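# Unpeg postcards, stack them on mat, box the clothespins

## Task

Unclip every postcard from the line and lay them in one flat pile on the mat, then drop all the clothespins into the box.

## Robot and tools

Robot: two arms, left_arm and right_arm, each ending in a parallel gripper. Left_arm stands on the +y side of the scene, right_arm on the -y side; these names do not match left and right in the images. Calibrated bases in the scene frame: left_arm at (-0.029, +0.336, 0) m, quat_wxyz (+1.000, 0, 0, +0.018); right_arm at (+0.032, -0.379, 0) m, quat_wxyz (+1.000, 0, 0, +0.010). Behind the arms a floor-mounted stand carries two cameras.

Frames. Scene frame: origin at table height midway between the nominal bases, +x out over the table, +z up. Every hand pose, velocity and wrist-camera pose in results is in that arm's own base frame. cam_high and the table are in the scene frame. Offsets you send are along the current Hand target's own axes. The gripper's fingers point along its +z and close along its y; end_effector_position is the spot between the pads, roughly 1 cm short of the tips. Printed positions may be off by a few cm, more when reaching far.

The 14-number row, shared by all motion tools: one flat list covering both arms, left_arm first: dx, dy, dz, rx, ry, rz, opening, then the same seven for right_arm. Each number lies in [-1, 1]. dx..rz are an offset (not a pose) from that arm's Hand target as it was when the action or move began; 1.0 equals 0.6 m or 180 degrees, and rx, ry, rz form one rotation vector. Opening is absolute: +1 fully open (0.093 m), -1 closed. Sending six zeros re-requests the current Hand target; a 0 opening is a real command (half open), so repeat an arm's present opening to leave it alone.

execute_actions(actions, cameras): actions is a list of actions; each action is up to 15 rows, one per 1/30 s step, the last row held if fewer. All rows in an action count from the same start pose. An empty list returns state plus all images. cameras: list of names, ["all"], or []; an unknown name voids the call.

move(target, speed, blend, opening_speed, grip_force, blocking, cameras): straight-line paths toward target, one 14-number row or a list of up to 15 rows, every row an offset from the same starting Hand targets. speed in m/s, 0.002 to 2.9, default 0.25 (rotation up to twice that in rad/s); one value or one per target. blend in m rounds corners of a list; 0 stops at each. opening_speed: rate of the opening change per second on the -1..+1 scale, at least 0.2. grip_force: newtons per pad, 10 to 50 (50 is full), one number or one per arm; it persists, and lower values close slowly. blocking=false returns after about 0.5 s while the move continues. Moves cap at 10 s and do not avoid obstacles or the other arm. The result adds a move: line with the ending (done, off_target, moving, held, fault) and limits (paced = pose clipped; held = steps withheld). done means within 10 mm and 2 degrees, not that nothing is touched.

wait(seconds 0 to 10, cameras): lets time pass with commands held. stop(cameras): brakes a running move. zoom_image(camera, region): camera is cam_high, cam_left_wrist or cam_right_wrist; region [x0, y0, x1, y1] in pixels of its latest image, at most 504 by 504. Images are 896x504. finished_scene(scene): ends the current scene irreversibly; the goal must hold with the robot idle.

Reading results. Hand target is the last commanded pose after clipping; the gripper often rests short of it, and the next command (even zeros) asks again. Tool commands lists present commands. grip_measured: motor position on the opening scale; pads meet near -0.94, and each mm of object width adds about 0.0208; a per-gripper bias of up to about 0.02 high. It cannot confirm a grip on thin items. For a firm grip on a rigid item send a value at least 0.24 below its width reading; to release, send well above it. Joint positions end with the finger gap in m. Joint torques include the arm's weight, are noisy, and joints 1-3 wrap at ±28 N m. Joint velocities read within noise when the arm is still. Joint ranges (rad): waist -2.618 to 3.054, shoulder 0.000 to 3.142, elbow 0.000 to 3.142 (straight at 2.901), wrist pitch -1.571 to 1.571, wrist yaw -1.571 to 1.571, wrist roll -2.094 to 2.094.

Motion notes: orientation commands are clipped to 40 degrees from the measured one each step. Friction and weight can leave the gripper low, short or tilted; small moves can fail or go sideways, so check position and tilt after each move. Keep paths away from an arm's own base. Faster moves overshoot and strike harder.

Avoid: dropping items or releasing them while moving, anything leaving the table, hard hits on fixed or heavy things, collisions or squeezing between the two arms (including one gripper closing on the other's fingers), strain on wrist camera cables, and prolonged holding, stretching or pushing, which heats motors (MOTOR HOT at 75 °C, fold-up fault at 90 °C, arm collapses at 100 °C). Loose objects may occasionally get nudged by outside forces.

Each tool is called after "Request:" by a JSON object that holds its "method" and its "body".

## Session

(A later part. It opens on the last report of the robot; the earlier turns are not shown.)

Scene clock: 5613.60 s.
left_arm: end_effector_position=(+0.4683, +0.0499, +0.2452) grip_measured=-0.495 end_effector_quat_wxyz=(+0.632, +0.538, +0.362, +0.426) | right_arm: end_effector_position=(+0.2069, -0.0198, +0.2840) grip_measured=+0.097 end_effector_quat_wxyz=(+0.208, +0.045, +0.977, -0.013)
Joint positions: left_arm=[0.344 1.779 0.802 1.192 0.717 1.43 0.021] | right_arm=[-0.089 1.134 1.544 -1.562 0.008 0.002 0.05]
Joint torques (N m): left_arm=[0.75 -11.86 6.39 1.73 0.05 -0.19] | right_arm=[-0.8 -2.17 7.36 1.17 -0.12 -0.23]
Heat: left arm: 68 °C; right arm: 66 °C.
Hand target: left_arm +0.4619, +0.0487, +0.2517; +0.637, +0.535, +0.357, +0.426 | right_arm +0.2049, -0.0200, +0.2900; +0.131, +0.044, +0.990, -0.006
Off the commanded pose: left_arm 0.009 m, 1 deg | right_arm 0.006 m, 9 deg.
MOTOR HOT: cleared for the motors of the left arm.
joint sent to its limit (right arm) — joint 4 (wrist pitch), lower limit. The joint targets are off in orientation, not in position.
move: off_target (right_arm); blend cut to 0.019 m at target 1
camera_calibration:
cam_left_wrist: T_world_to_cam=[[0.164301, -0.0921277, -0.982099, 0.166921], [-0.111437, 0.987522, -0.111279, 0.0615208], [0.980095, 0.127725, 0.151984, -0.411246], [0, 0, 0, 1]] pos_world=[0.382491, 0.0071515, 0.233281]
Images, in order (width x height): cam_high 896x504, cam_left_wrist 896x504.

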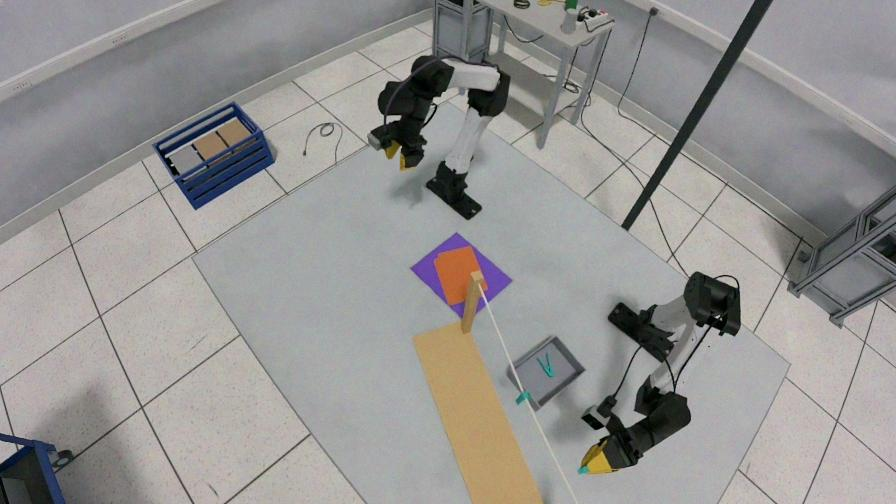

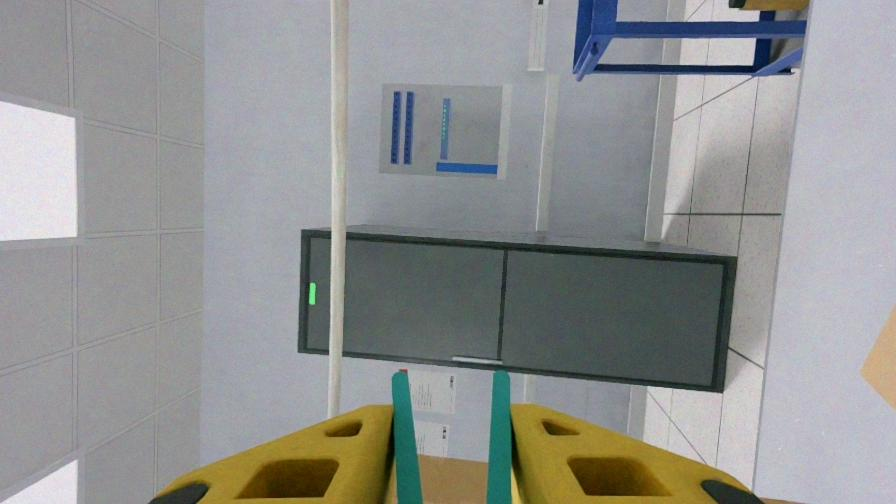

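Request:
{"method": "move", "body": {"target": [[-0.0862,0.0228,-0.1463,0.2222,0,0,-0.5,0,0,0,0,0,0,0.1],[-0.3747,-0.1063,-0.181,0.4444,0,0,-0.5,0,0,0,0,0,0,0.1],[-0.3747,-0.3262,-0.2198,0.4444,0,0,-0.5,0,0,0,0,0,0,0.1],[-0.3747,-0.3262,-0.2198,0.4444,0,0,0.0,0,0,0,0,0,0,0.1],[-0.3747,-0.1063,-0.181,0.4444,0,0,0.0,0,0,0,0,0,0,0.1]], "speed": [0.25,0.25,0.12,0.12,0.2], "blend": [0.03,0.02,0,0,0], "opening_speed": 0.5, "cameras": ["cam_left_wrist","cam_high"]}}

Scene clock: 5666.17 s.
left_arm: end_effector_position=(+0.2857, -0.1210, +0.1629) grip_measured=-0.001 end_effector_quat_wxyz=(+0.141, +0.822, +0.543, +0.092) | right_arm: end_effector_position=(+0.2069, -0.0198, +0.2840) grip_measured=+0.097 end_effector_quat_wxyz=(+0.208, +0.045, +0.977, -0.013)
Joint positions: left_arm=[-0.399 1.412 1.241 -1.061 0.003 1.574 0.045] | right_arm=[-0.089 1.134 1.544 -1.562 0.008 0.002 0.05]
Joint torques (N m): left_arm=[-0.25 -6.27 10.91 0.74 0.01 -0.13] | right_arm=[-0.8 -2.21 7.24 1.18 -0.15 -0.21]
Heat: left arm: 63 °C; right arm: 65 °C.
Hand target: left_arm +0.2872, -0.1221, +0.1698; +0.144, +0.819, +0.547, +0.097 | right_arm +0.2049, -0.0200, +0.2900; +0.131, +0.044, +0.990, -0.006
Off the commanded pose: left_arm 0.007 m, 1 deg | right_arm 0.006 m, 9 deg.
joint sent to its limit (right arm) — joint 4 (wrist pitch), lower limit. The joint targets are off in orientation, not in position.
move: off_target (right_arm)
camera_calibration:
cam_left_wrist: T_world_to_cam=[[-0.868851, 0.343165, -0.356842, 0.346392], [0.164456, 0.879914, 0.445764, 0.0182412], [0.466961, 0.328618, -0.820949, 0.131408], [0, 0, 0, 1]] pos_world=[0.236601, -0.178103, 0.223355]
Images, in order (width x height): cam_high 896x504, cam_left_wrist 896x504.

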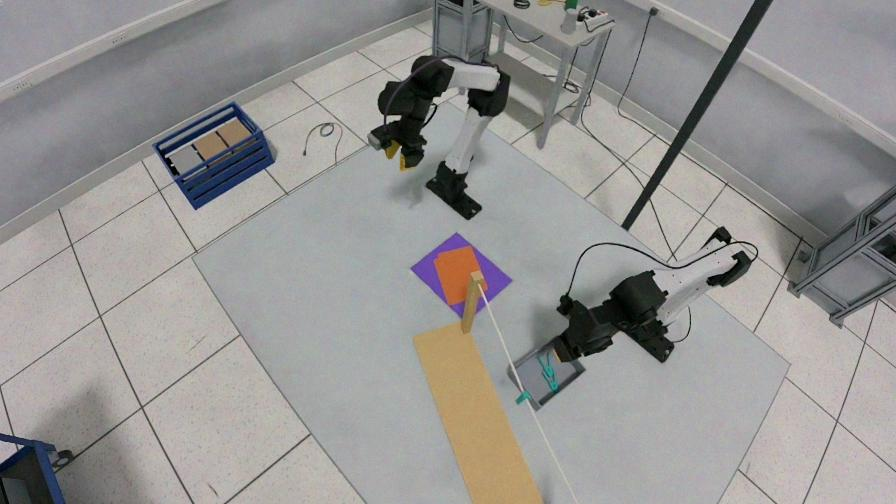

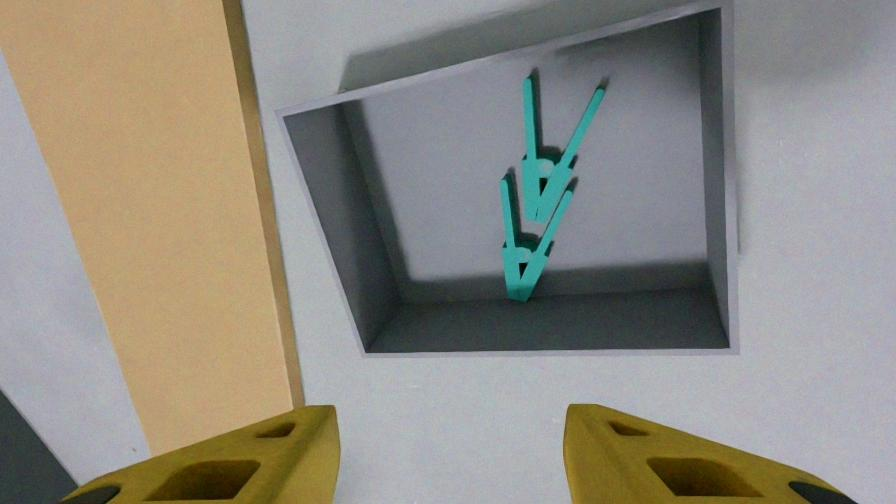

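Request:
{"method": "move", "body": {"target": [0.0988,0.1306,-0.1213,-0.3889,0,0,1,0,0,0,0,0,0,0.1], "speed": 0.25, "cameras": ["cam_left_wrist"]}}

Request:
{"method": "zoom_image", "body": {"camera": "cam_left_wrist", "region": [300, 120, 700, 344]}}

Scene clock: 5706.07 s.
left_arm: end_effector_position=(+0.3553, -0.0866, +0.2745) grip_measured=+1.000 end_effector_quat_wxyz=(+0.587, +0.586, +0.385, +0.404) | right_arm: end_effector_position=(+0.2069, -0.0198, +0.2840) grip_measured=+0.097 end_effector_quat_wxyz=(+0.208, +0.045, +0.977, -0.013)
Joint positions: left_arm=[-0.115 1.031 0.512 0.537 0.273 1.588 0.093] | right_arm=[-0.089 1.134 1.544 -1.562 0.008 0.002 0.05]
Joint torques (N m): left_arm=[0.85 -2.55 7.92 1.96 0.15 -0.2] | right_arm=[-0.91 -2.09 7.24 1.15 -0.12 -0.22]
Heat: left arm: 67 °C; right arm: 65 °C.
Hand target: left_arm +0.3549, -0.0862, +0.2651; +0.588, +0.588, +0.392, +0.393 | right_arm +0.2049, -0.0200, +0.2900; +0.131, +0.044, +0.990, -0.006
Off the commanded pose: left_arm 0.009 m, 2 deg | right_arm 0.006 m, 9 deg.
joint sent to its limit (right arm) — joint 4 (wrist pitch), lower limit. The joint targets are off in orientation, not in position.
move: off_target (right_arm)
camera_calibration:
cam_left_wrist: T_world_to_cam=[[0.0387315, -0.0195654, -0.999058, 0.257289], [-0.119601, 0.99253, -0.0240742, 0.16642], [0.992066, 0.120421, 0.0361021, -0.260682], [0, 0, 0, 1]] pos_world=[0.268552, -0.128751, 0.270465]
Images, in order (width x height): cam_left_wrist 896x504.

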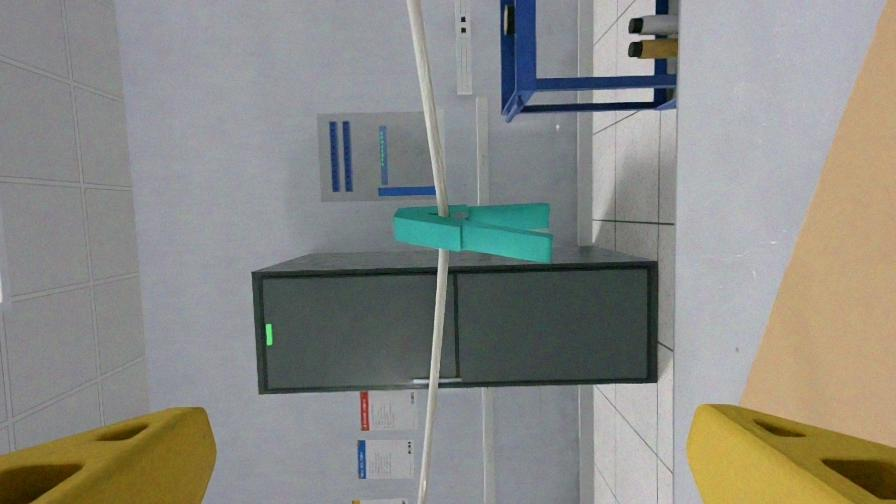

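Scaled by 1.260 from the camera's 896x504 image, which has a finer 1280x720 frame.

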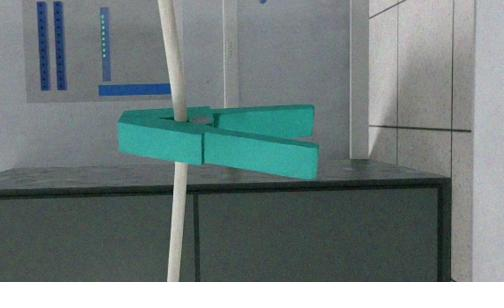

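Request:
{"method": "move", "body": {"target": [[0.0107,0.0533,0.1,0,0,0,1,0,0,0,0,0,0,0.1],[0.0107,0.0533,0.2267,0,0,0,1,0,0,0,0,0,0,0.1]], "speed": [0.12,0.06], "cameras": ["cam_left_wrist"]}}

Request:
{"method": "zoom_image", "body": {"camera": "cam_left_wrist", "region": [340, 280, 720, 504]}}

Scene clock: 5747.30 s.
left_arm: end_effector_position=(+0.4780, -0.1293, +0.2846) grip_measured=+1.000 end_effector_quat_wxyz=(+0.578, +0.599, +0.395, +0.389) | right_arm: end_effector_position=(+0.2069, -0.0198, +0.2840) grip_measured=+0.097 end_effector_quat_wxyz=(+0.208, +0.045, +0.977, -0.013)
Joint positions: left_arm=[-0.197 1.563 0.975 0.558 0.199 1.587 0.093] | right_arm=[-0.089 1.134 1.544 -1.562 0.008 0.002 0.05]
Joint torques (N m): left_arm=[-0.42 -7.6 12.89 1.99 -0.04 -0.19] | right_arm=[-0.76 -2.15 7.32 1.16 -0.17 -0.22]
Heat: left arm: 64 °C; right arm: 65 °C.
Hand target: left_arm +0.4830, -0.1323, +0.2971; +0.588, +0.588, +0.392, +0.393 | right_arm +0.2049, -0.0200, +0.2900; +0.131, +0.044, +0.990, -0.006
Off the commanded pose: left_arm 0.014 m, 2 deg | right_arm 0.006 m, 9 deg.
joint sent to its limit (right arm) — joint 4 (wrist pitch), lower limit. The joint targets are off in orientation, not in position.
move: off_target (left_arm, right_arm)
camera_calibration:
cam_left_wrist: T_world_to_cam=[[-0.0078989, -0.0127141, -0.999888, 0.285222], [-0.112553, 0.993576, -0.0117447, 0.216929], [0.993614, 0.112448, -0.00927918, -0.366421], [0, 0, 0, 1]] pos_world=[0.39075, -0.170706, 0.284338]
Images, in order (width x height): cam_left_wrist 896x504.

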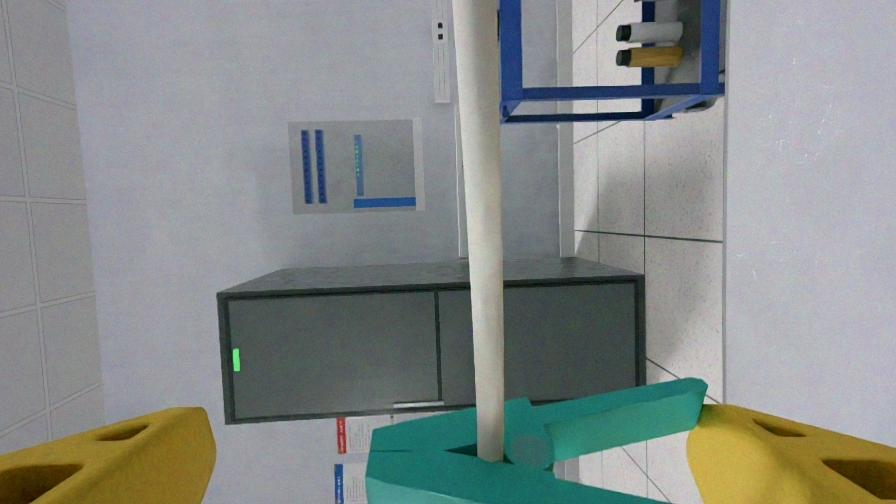

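Scaled by 1.326 from the camera's 896x504 image, which has a finer 1280x720 frame.

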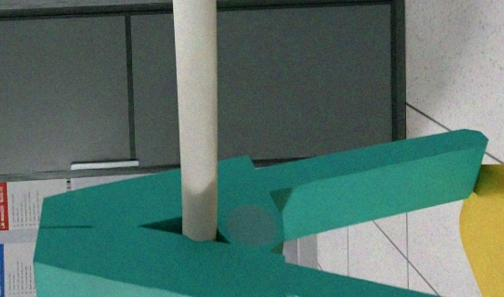

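Request:
{"method": "move", "body": {"target": [[0,-0.0167,-0.1,0,0,0,1,0,0,0,0,0,0,0.1],[0,0.0417,-0.1,0,0,0,1,0,0,0,0,0,0,0.1],[0,0.02,0.0333,0,0,0,1,0,0,0,0,0,0,0.1]], "speed": [0.08,0.08,0.06], "cameras": ["cam_left_wrist"]}}

Request:
{"method": "zoom_image", "body": {"camera": "cam_left_wrist", "region": [340, 280, 720, 504]}}

Scene clock: 5830.97 s.
left_arm: end_effector_position=(+0.4967, -0.1368, +0.2969) grip_measured=+1.000 end_effector_quat_wxyz=(+0.578, +0.599, +0.394, +0.389) | right_arm: end_effector_position=(+0.2069, -0.0198, +0.2840) grip_measured=+0.097 end_effector_quat_wxyz=(+0.208, +0.045, +0.977, -0.013)
Joint positions: left_arm=[-0.208 1.622 1.087 0.505 0.188 1.587 0.093] | right_arm=[-0.089 1.134 1.544 -1.562 0.008 0.002 0.05]
Joint torques (N m): left_arm=[-0.42 -8.31 13.04 1.98 -0.05 -0.19] | right_arm=[-0.94 -2.06 7.24 1.17 -0.13 -0.24]
Heat: left arm: 76 °C; right arm: 65 °C. Fold the left arm in close to its base, or ease its load, before you think long.
Hand target: left_arm +0.5015, -0.1399, +0.3091; +0.588, +0.588, +0.393, +0.393 | right_arm +0.2049, -0.0200, +0.2900; +0.131, +0.044, +0.990, -0.006
Off the commanded pose: left_arm 0.014 m, 2 deg | right_arm 0.006 m, 9 deg.
MOTOR HOT: joint 3 (elbow) of the left arm reports 76 °C; the controller's stop level is 90 °C. To cool a motor, set the load down, stop pushing, or move to a pose that needs little force.
joint sent to its limit (right arm) — joint 4 (wrist pitch), lower limit. The joint targets are off in orientation, not in position.
move: off_target (left_arm, right_arm)
camera_calibration:
cam_left_wrist: T_world_to_cam=[[-0.00751711, -0.0123895, -0.999895, 0.297476], [-0.112541, 0.993581, -0.0114652, 0.226542], [0.993619, 0.112443, -0.00886319, -0.384171], [0, 0, 0, 1]] pos_world=[0.409451, -0.178205, 0.296637]
Images, in order (width x height): cam_left_wrist 896x504.

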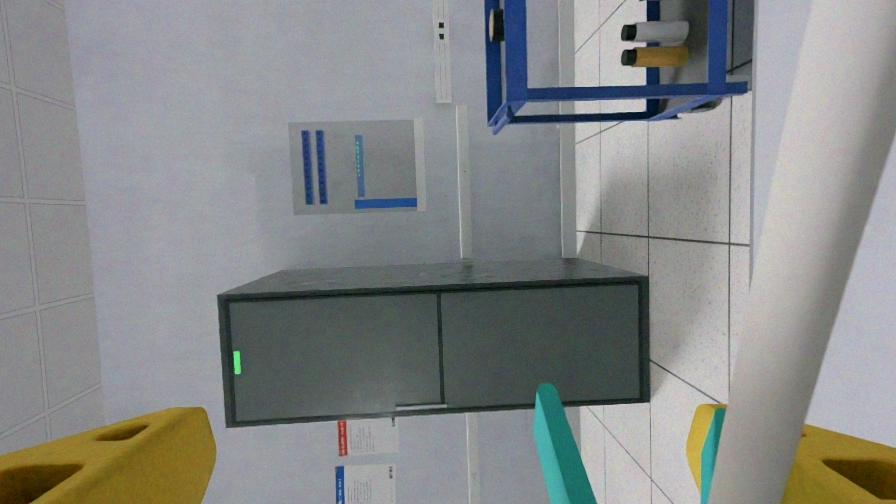

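Scaled by 1.326 from the camera's 896x504 image, which has a finer 1280x720 frame.

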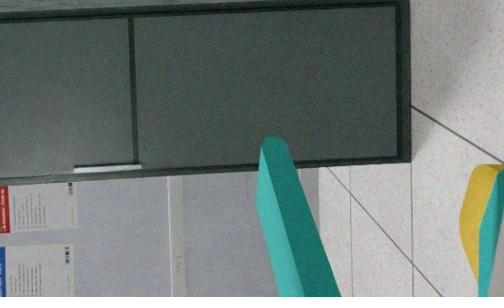

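Request:
{"method": "move", "body": {"target": [-0.02,-0.0485,-0.06,0,0,0,1,0,0,0,0,0,0,0.1], "speed": 0.06, "cameras": ["cam_left_wrist"]}}

Request:
{"method": "zoom_image", "body": {"camera": "cam_left_wrist", "region": [340, 280, 720, 504]}}

Scene clock: 5924.13 s.
left_arm: end_effector_position=(+0.4693, -0.1366, +0.2756) grip_measured=+1.000 end_effector_quat_wxyz=(+0.582, +0.595, +0.391, +0.394) | right_arm: end_effector_position=(+0.2069, -0.0198, +0.2840) grip_measured=+0.097 end_effector_quat_wxyz=(+0.208, +0.045, +0.977, -0.013)
Joint positions: left_arm=[-0.225 1.555 0.913 0.629 0.17 1.587 0.093] | right_arm=[-0.089 1.134 1.544 -1.562 0.008 0.002 0.05]
Joint torques (N m): left_arm=[-0.42 -10.76 7.87 1.99 -0.06 -0.19] | right_arm=[-0.87 -2.15 7.35 1.17 -0.12 -0.23]
Heat: left arm: 78 °C; right arm: 64 °C. Fold the left arm in close to its base, or ease its load, before you think long.
Hand target: left_arm +0.4636, -0.1373, +0.2799; +0.588, +0.588, +0.392, +0.393 | right_arm +0.2049, -0.0200, +0.2900; +0.131, +0.044, +0.990, -0.006
Off the commanded pose: left_arm 0.007 m, 1 deg | right_arm 0.006 m, 9 deg.
MOTOR HOT: still on. Joint 3 (elbow) of the left arm reports 78 °C.
joint sent to its limit (right arm) — joint 4 (wrist pitch), lower limit. The joint targets are off in orientation, not in position.
move: off_target (right_arm)
camera_calibration:
cam_left_wrist: T_world_to_cam=[[0.0082939, -0.0154965, -0.999846, 0.268105], [-0.112673, 0.993498, -0.0163327, 0.224483], [0.993597, 0.112791, 0.00649394, -0.361331], [0, 0, 0, 1]] pos_world=[0.382087, -0.178114, 0.274077]
Images, in order (width x height): cam_left_wrist 896x504.

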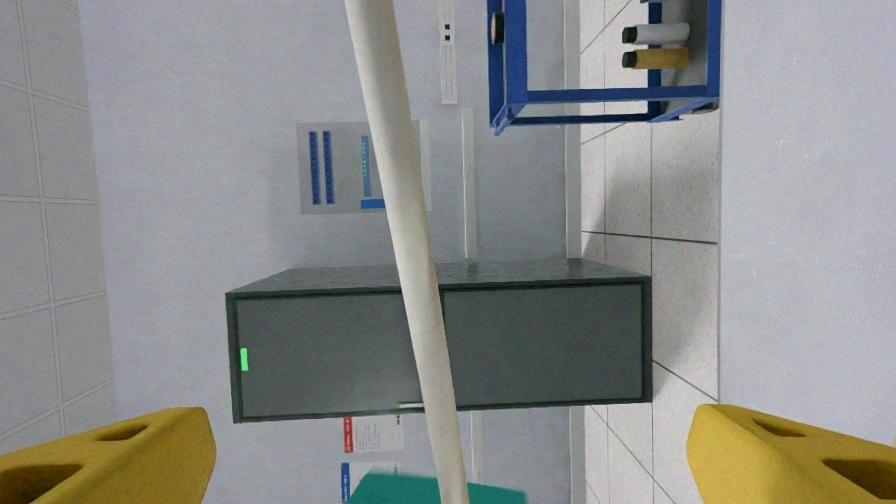

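Scaled by 1.326 from the camera's 896x504 image, which has a finer 1280x720 frame.

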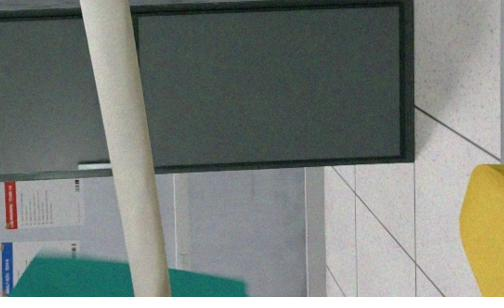

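Request:
{"method": "move", "body": {"target": [[0,0,-0.0925,0,0,0,1,0,0,0,0,0,0,0.1],[0,0.0702,-0.0925,0,0,0,1,0,0,0,0,0,0,0.1],[0,0.0485,0.0433,0,0,0,1,0,0,0,0,0,0,0.1],[0,0.0202,0.0433,0,0,0,1,0,0,0,0,0,0,0.1]], "speed": [0.08,0.1,0.06,0.03], "cameras": ["cam_left_wrist"]}}

Request:
{"method": "zoom_image", "body": {"camera": "cam_left_wrist", "region": [340, 280, 800, 504]}}

Scene clock: 5964.17 s.
left_arm: end_effector_position=(+0.4868, -0.1448, +0.3020) grip_measured=+1.000 end_effector_quat_wxyz=(+0.589, +0.587, +0.384, +0.401) | right_arm: end_effector_position=(+0.2069, -0.0198, +0.2840) grip_measured=+0.097 end_effector_quat_wxyz=(+0.208, +0.045, +0.977, -0.013)
Joint positions: left_arm=[-0.237 1.599 1.039 0.576 0.158 1.587 0.093] | right_arm=[-0.089 1.134 1.544 -1.562 0.008 0.002 0.05]
Joint torques (N m): left_arm=[-0.43 -7.91 8.5 2 -0.07 -0.19] | right_arm=[-0.77 -2.09 7.36 1.15 -0.13 -0.22]
Heat: left arm: 70 °C; right arm: 64 °C.
Hand target: left_arm +0.4876, -0.1472, +0.2920; +0.588, +0.588, +0.392, +0.393 | right_arm +0.2049, -0.0200, +0.2900; +0.131, +0.044, +0.990, -0.006
Off the commanded pose: left_arm 0.010 m, 1 deg | right_arm 0.006 m, 9 deg.
MOTOR HOT: cleared for the motors of the left arm.
joint sent to its limit (right arm) — joint 4 (wrist pitch), lower limit. The joint targets are off in orientation, not in position.
move: off_target (right_arm)
camera_calibration:
cam_left_wrist: T_world_to_cam=[[0.0368257, -0.0222498, -0.999074, 0.279129], [-0.112435, 0.993312, -0.0262658, 0.237854], [0.992976, 0.113298, 0.0340777, -0.385901], [0, 0, 0, 1]] pos_world=[0.399654, -0.186331, 0.298269]
Images, in order (width x height): cam_left_wrist 896x504.

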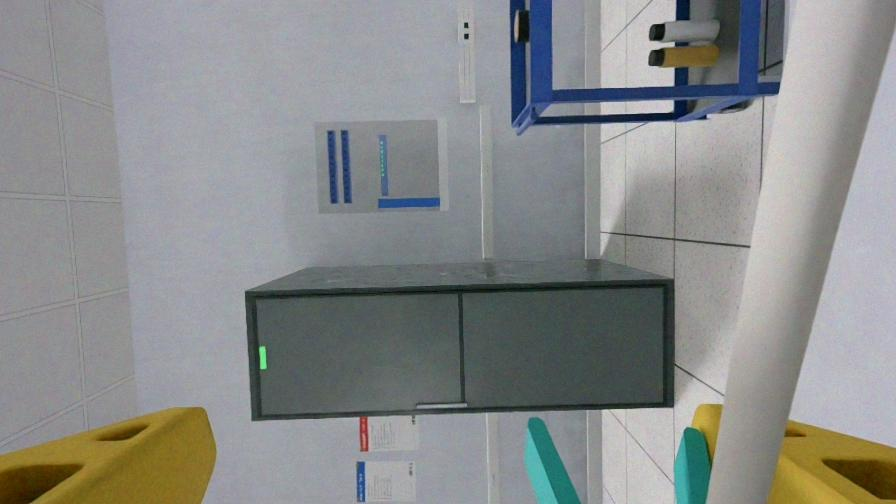

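Scaled by 1.096 from the camera's 896x504 image, which has a finer 1280x720 frame.

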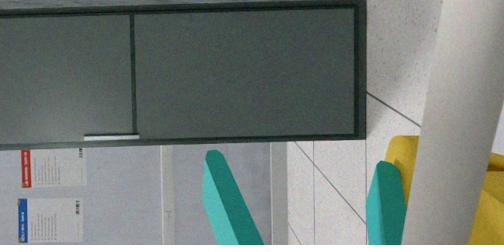

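Request:
{"method": "move", "body": {"target": [[0,-0.033,0,0,0,0,-1,0,0,0,0,0,0,0.1],[0,-0.033,0.08,0,0,0,-1,0,0,0,0,0,0,0.1]], "speed": [0.006,0.04], "opening_speed": 0.5, "cameras": ["cam_left_wrist","cam_high"]}}

Request:
{"method": "zoom_image", "body": {"camera": "cam_left_wrist", "region": [300, 280, 680, 504]}}

Scene clock: 5997.67 s.
left_arm: end_effector_position=(+0.5267, -0.1620, +0.2707) grip_measured=-0.695 end_effector_quat_wxyz=(+0.586, +0.591, +0.386, +0.397) | right_arm: end_effector_position=(+0.2069, -0.0198, +0.2840) grip_measured=+0.097 end_effector_quat_wxyz=(+0.208, +0.045, +0.977, -0.013)
Joint positions: left_arm=[-0.255 1.795 1.143 0.656 0.141 1.587 0.012] | right_arm=[-0.089 1.134 1.544 -1.562 0.008 0.002 0.05]
Joint torques (N m): left_arm=[-0.42 -9.42 12.49 1.77 -0.08 -0.19] | right_arm=[-0.84 -2.09 7.32 1.17 -0.12 -0.24]
Heat: left arm: 67 °C; right arm: 64 °C.
Hand target: left_arm +0.5320, -0.1655, +0.2724; +0.588, +0.588, +0.392, +0.393 | right_arm +0.2049, -0.0200, +0.2900; +0.131, +0.044, +0.990, -0.006
Off the commanded pose: left_arm 0.007 m, 1 deg | right_arm 0.006 m, 9 deg.
joint sent to its limit (right arm) — joint 4 (wrist pitch), lower limit. The joint targets are off in orientation, not in position.
move: off_target (right_arm)
camera_calibration:
cam_left_wrist: T_world_to_cam=[[0.0245156, -0.0193983, -0.999511, 0.253065], [-0.111176, 0.993557, -0.0220097, 0.25677], [0.993498, 0.111661, 0.022201, -0.419914], [0, 0, 0, 1]] pos_world=[0.439526, -0.203318, 0.267915]
Images, in order (width x height): cam_high 896x504, cam_left_wrist 896x504.

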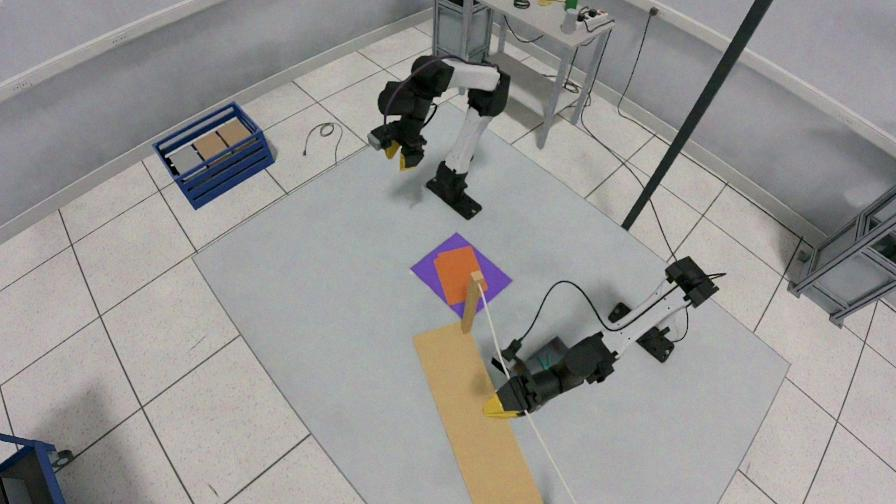

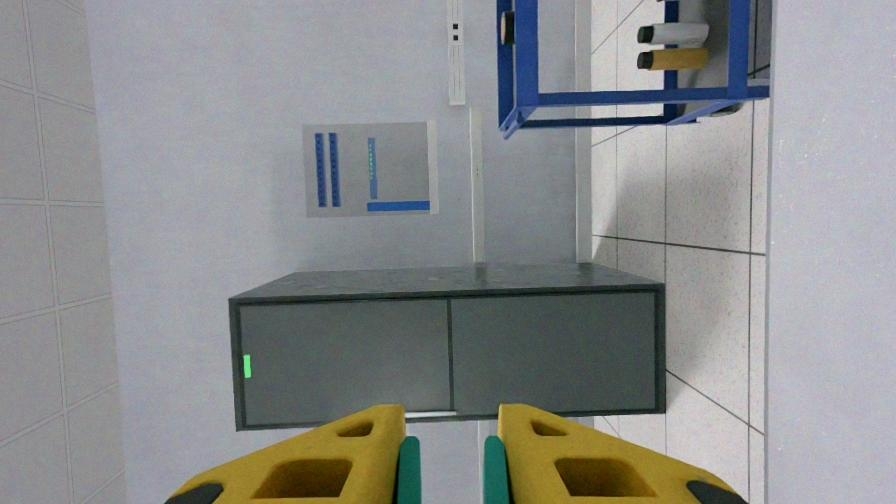

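Scaled by 1.326 from the camera's 896x504 image, which has a finer 1280x720 frame.

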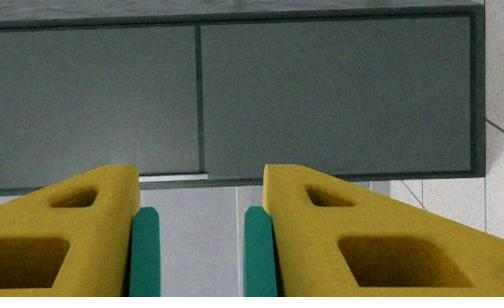

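Request:
{"method": "zoom_image", "body": {"camera": "cam_high", "region": [460, 320, 600, 460]}}

Scaled by 3.600 from the camera's 896x504 image, which has a finer 1280x720 frame.

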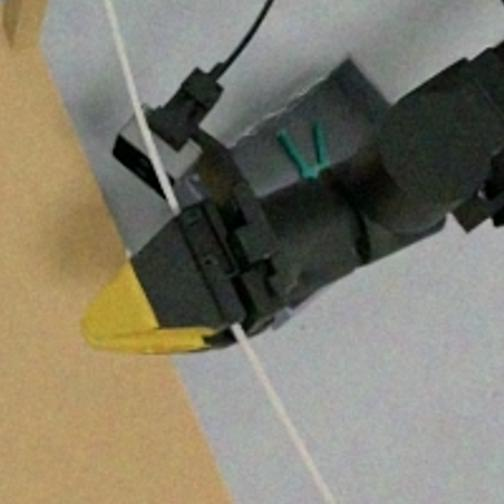

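Request:
{"method": "move", "body": {"target": [[0,0,0,0,0,0,-0.3,0,0,0,0,0,0,0.1],[0,0.005,-0.0667,0,0,0,-0.3,0,0,0,0,0,0,0.1]], "speed": 0.05, "opening_speed": 0.4, "cameras": ["cam_left_wrist"]}}

Request:
{"method": "zoom_image", "body": {"camera": "cam_left_wrist", "region": [300, 280, 680, 504]}}

Scene clock: 6045.10 s.
left_arm: end_effector_position=(+0.4997, -0.1547, +0.2709) grip_measured=-0.298 end_effector_quat_wxyz=(+0.583, +0.594, +0.389, +0.395) | right_arm: end_effector_position=(+0.2069, -0.0198, +0.2840) grip_measured=+0.097 end_effector_quat_wxyz=(+0.208, +0.045, +0.977, -0.013)
Joint positions: left_arm=[-0.255 1.69 1.031 0.65 0.14 1.587 0.031] | right_arm=[-0.089 1.134 1.544 -1.562 0.008 0.002 0.05]
Joint torques (N m): left_arm=[1.03 -12.36 7.86 1.94 0.1 -0.19] | right_arm=[-0.98 -2.17 7.31 1.18 -0.12 -0.23]
Heat: left arm: 71 °C; right arm: 64 °C.
Hand target: left_arm +0.4950, -0.1502, +0.2752; +0.588, +0.588, +0.392, +0.393 | right_arm +0.2049, -0.0200, +0.2900; +0.131, +0.044, +0.990, -0.006
Off the commanded pose: left_arm 0.008 m, 1 deg | right_arm 0.006 m, 9 deg.
joint sent to its limit (right arm) — joint 4 (wrist pitch), lower limit. The joint targets are off in orientation, not in position.
move: off_target (right_arm)
camera_calibration:
cam_left_wrist: T_world_to_cam=[[0.0127434, -0.0162425, -0.999787, 0.260559], [-0.112606, 0.993484, -0.0175754, 0.246115], [0.993558, 0.112806, 0.0108314, -0.39062], [0, 0, 0, 1]] pos_world=[0.412497, -0.196215, 0.26906]
Images, in order (width x height): cam_left_wrist 896x504.

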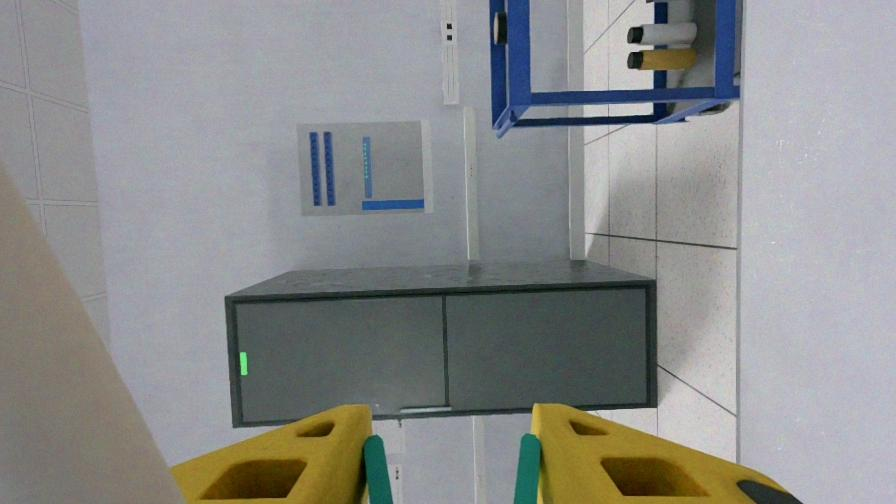

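Scaled by 1.326 from the camera's 896x504 image, which has a finer 1280x720 frame.

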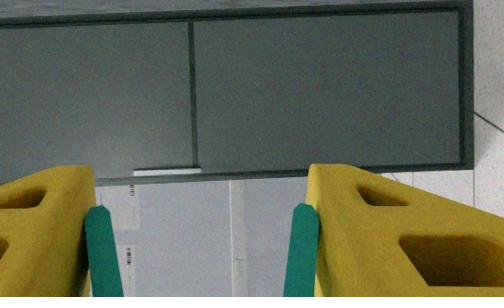

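Request:
{"method": "move", "body": {"target": [[0,0,0,0,0,0,0.0,0,0,0,0,0,0,0.1],[0,0,-0.03,0,0,0,0.0,0,0,0,0,0,0,0.1]], "speed": 0.04, "opening_speed": 0.3, "cameras": ["cam_left_wrist"]}}

Request:
{"method": "zoom_image", "body": {"camera": "cam_left_wrist", "region": [300, 280, 680, 504]}}

Scene clock: 6061.77 s.
left_arm: end_effector_position=(+0.4836, -0.1463, +0.2712) grip_measured=-0.001 end_effector_quat_wxyz=(+0.581, +0.593, +0.392, +0.396) | right_arm: end_effector_position=(+0.2069, -0.0198, +0.2840) grip_measured=+0.097 end_effector_quat_wxyz=(+0.208, +0.045, +0.977, -0.013)
Joint positions: left_arm=[-0.247 1.623 0.961 0.65 0.142 1.587 0.045] | right_arm=[-0.089 1.134 1.544 -1.562 0.008 0.002 0.05]
Joint torques (N m): left_arm=[0.92 -11.51 7.73 1.99 0.16 -0.18] | right_arm=[-0.76 -2.21 7.24 1.16 -0.12 -0.28]
Heat: left arm: 69 °C; right arm: 64 °C.
Hand target: left_arm +0.4784, -0.1434, +0.2753; +0.588, +0.588, +0.392, +0.393 | right_arm +0.2049, -0.0200, +0.2900; +0.131, +0.044, +0.990, -0.006
Off the commanded pose: left_arm 0.007 m, 1 deg | right_arm 0.006 m, 9 deg.
joint sent to its limit (right arm) — joint 4 (wrist pitch), lower limit. The joint targets are off in orientation, not in position.
move: off_target (right_arm)
camera_calibration:
cam_left_wrist: T_world_to_cam=[[0.0103081, -0.0155183, -0.999826, 0.262412], [-0.119409, 0.992706, -0.0166389, 0.238804], [0.992792, 0.11956, 0.00837984, -0.373467], [0, 0, 0, 1]] pos_world=[0.396585, -0.188338, 0.26947]
Images, in order (width x height): cam_left_wrist 896x504.

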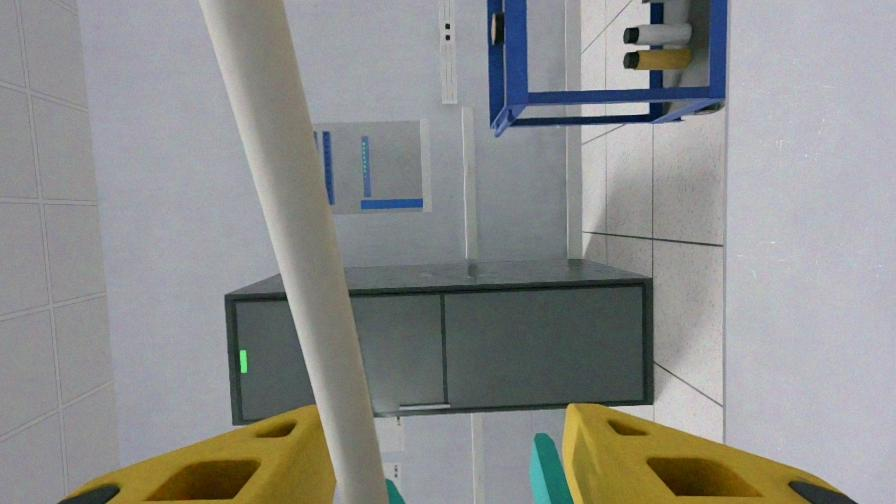

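Scaled by 1.326 from the camera's 896x504 image, which has a finer 1280x720 frame.

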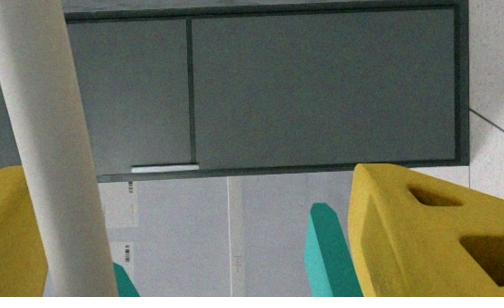

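Request:
{"method": "move", "body": {"target": [[0,0,0,0,0,0,1,0,0,0,0,0,0,0.1],[0,-0.025,-0.05,0,0,0,1,0,0,0,0,0,0,0.1],[0,-0.025,-0.18,0,0,0,1,0,0,0,0,0,0,0.1],[0,-0.025,-0.18,0,0,0,-0.55,0,0,0,0,0,0,0.1]], "speed": [0.05,0.03,0.06,0.06], "blend": [0,0.02,0,0], "opening_speed": 0.6, "cameras": ["cam_left_wrist"]}}

Scene clock: 6105.17 s.
left_arm: end_effector_position=(+0.3822, -0.1035, +0.2665) grip_measured=-0.544 end_effector_quat_wxyz=(+0.588, +0.586, +0.385, +0.403) | right_arm: end_effector_position=(+0.2069, -0.0198, +0.2840) grip_measured=+0.097 end_effector_quat_wxyz=(+0.208, +0.045, +0.977, -0.013)
Joint positions: left_arm=[-0.174 1.193 0.561 0.648 0.215 1.586 0.019] | right_arm=[-0.089 1.134 1.544 -1.562 0.008 0.002 0.05]
Joint torques (N m): left_arm=[0.94 -5.91 7.82 1.79 0.15 -0.19] | right_arm=[-0.91 -2.04 7.31 1.2 -0.11 -0.23]
Heat: left arm: 65 °C; right arm: 64 °C.
Hand target: left_arm +0.3786, -0.1020, +0.2603; +0.588, +0.588, +0.392, +0.393 | right_arm +0.2049, -0.0200, +0.2900; +0.131, +0.044, +0.990, -0.006
Off the commanded pose: left_arm 0.007 m, 1 deg | right_arm 0.006 m, 9 deg.
joint sent to its limit (right arm) — joint 4 (wrist pitch), lower limit. The joint targets are off in orientation, not in position.
move: off_target (right_arm); blend cut to 0.0169 m at target 2
camera_calibration:
cam_left_wrist: T_world_to_cam=[[0.0374364, -0.0214804, -0.999068, 0.248339], [-0.118899, 0.992571, -0.025796, 0.186367], [0.9922, 0.119754, 0.0346043, -0.284709], [0, 0, 0, 1]] pos_world=[0.29535, -0.145553, 0.262767]
Images, in order (width x height): cam_left_wrist 896x504.

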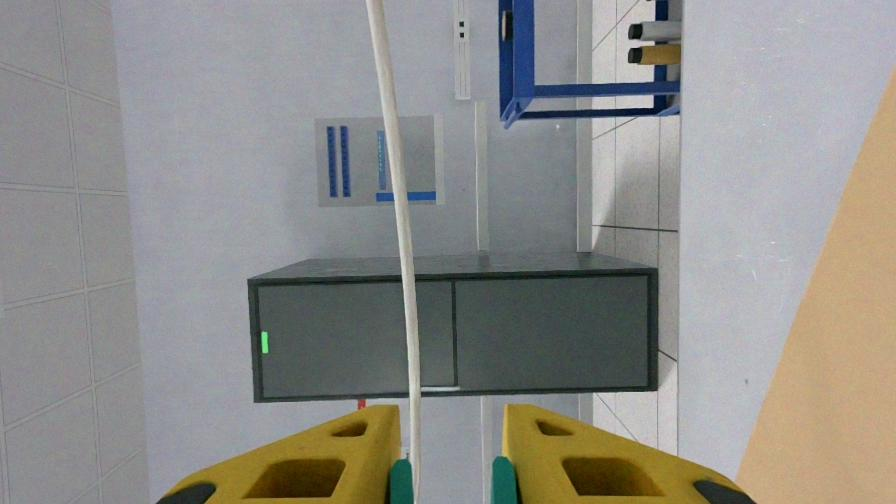

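Request:
{"method": "move", "body": {"target": [[-0.04,-0.03,-0.07,0.1944,0,0,-0.55,0,0,0,0,0,0,0.1],[-0.0875,-0.1338,-0.1108,0.3889,0,0,-0.55,0,0,0,0,0,0,0.1],[-0.0875,-0.3738,-0.1108,0.3889,0,0,-0.55,0,0,0,0,0,0,0.1],[-0.0875,-0.3738,-0.1108,0.3889,0,0,0.2,0,0,0,0,0,0,0.1],[-0.0875,-0.1,-0.1108,0.3889,0,0,0.2,0,0,0,0,0,0,0.1]], "speed": [0.25,0.25,0.12,0.12,0.15], "blend": [0.02,0.02,0,0,0], "opening_speed": 0.5, "cameras": ["cam_left_wrist","cam_high"]}}

Scene clock: 6124.07 s.
left_arm: end_effector_position=(+0.2957, -0.1236, +0.1962) grip_measured=+0.199 end_effector_quat_wxyz=(+0.145, +0.822, +0.543, +0.095) | right_arm: end_effector_position=(+0.2069, -0.0198, +0.2840) grip_measured=+0.097 end_effector_quat_wxyz=(+0.208, +0.045, +0.977, -0.013)
Joint positions: left_arm=[-0.393 1.458 1.41 -1.175 0.005 1.579 0.055] | right_arm=[-0.089 1.134 1.544 -1.562 0.008 0.002 0.05]
Joint torques (N m): left_arm=[-0.36 -5.7 10.78 0.75 0.01 -0.14] | right_arm=[-0.85 -2.13 7.19 1.17 -0.15 -0.23]
Heat: left arm: 65 °C; right arm: 64 °C.
Hand target: left_arm +0.2971, -0.1250, +0.2003; +0.144, +0.819, +0.547, +0.097 | right_arm +0.2049, -0.0200, +0.2900; +0.131, +0.044, +0.990, -0.006
Off the commanded pose: left_arm 0.005 m, 1 deg | right_arm 0.006 m, 9 deg.
joint sent to its limit (right arm) — joint 4 (wrist pitch), lower limit. The joint targets are off in orientation, not in position.
move: off_target (right_arm)
camera_calibration:
cam_left_wrist: T_world_to_cam=[[-0.86597, 0.341061, -0.365749, 0.368479], [0.159902, 0.881801, 0.443687, 0.00599714], [0.473842, 0.325736, -0.81815, 0.152066], [0, 0, 0, 1]] pos_world=[0.246077, -0.180495, 0.256522]
Images, in order (width x height): cam_high 896x504, cam_left_wrist 896x504.

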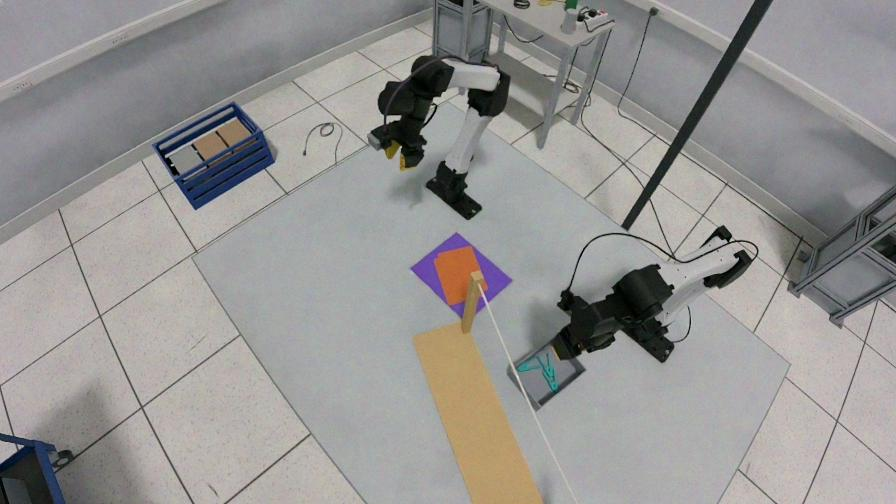

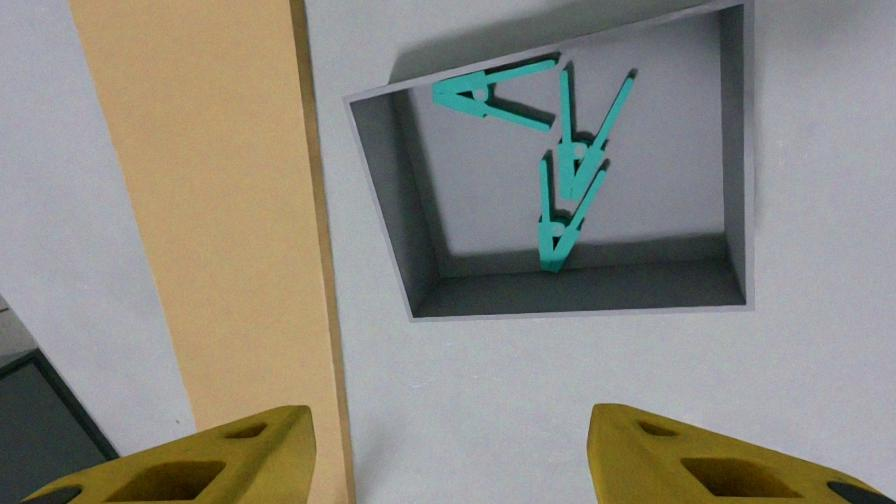

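Request:
{"method": "finished_scene", "body": {"scene": 1}}

The scene is finished: the task was done.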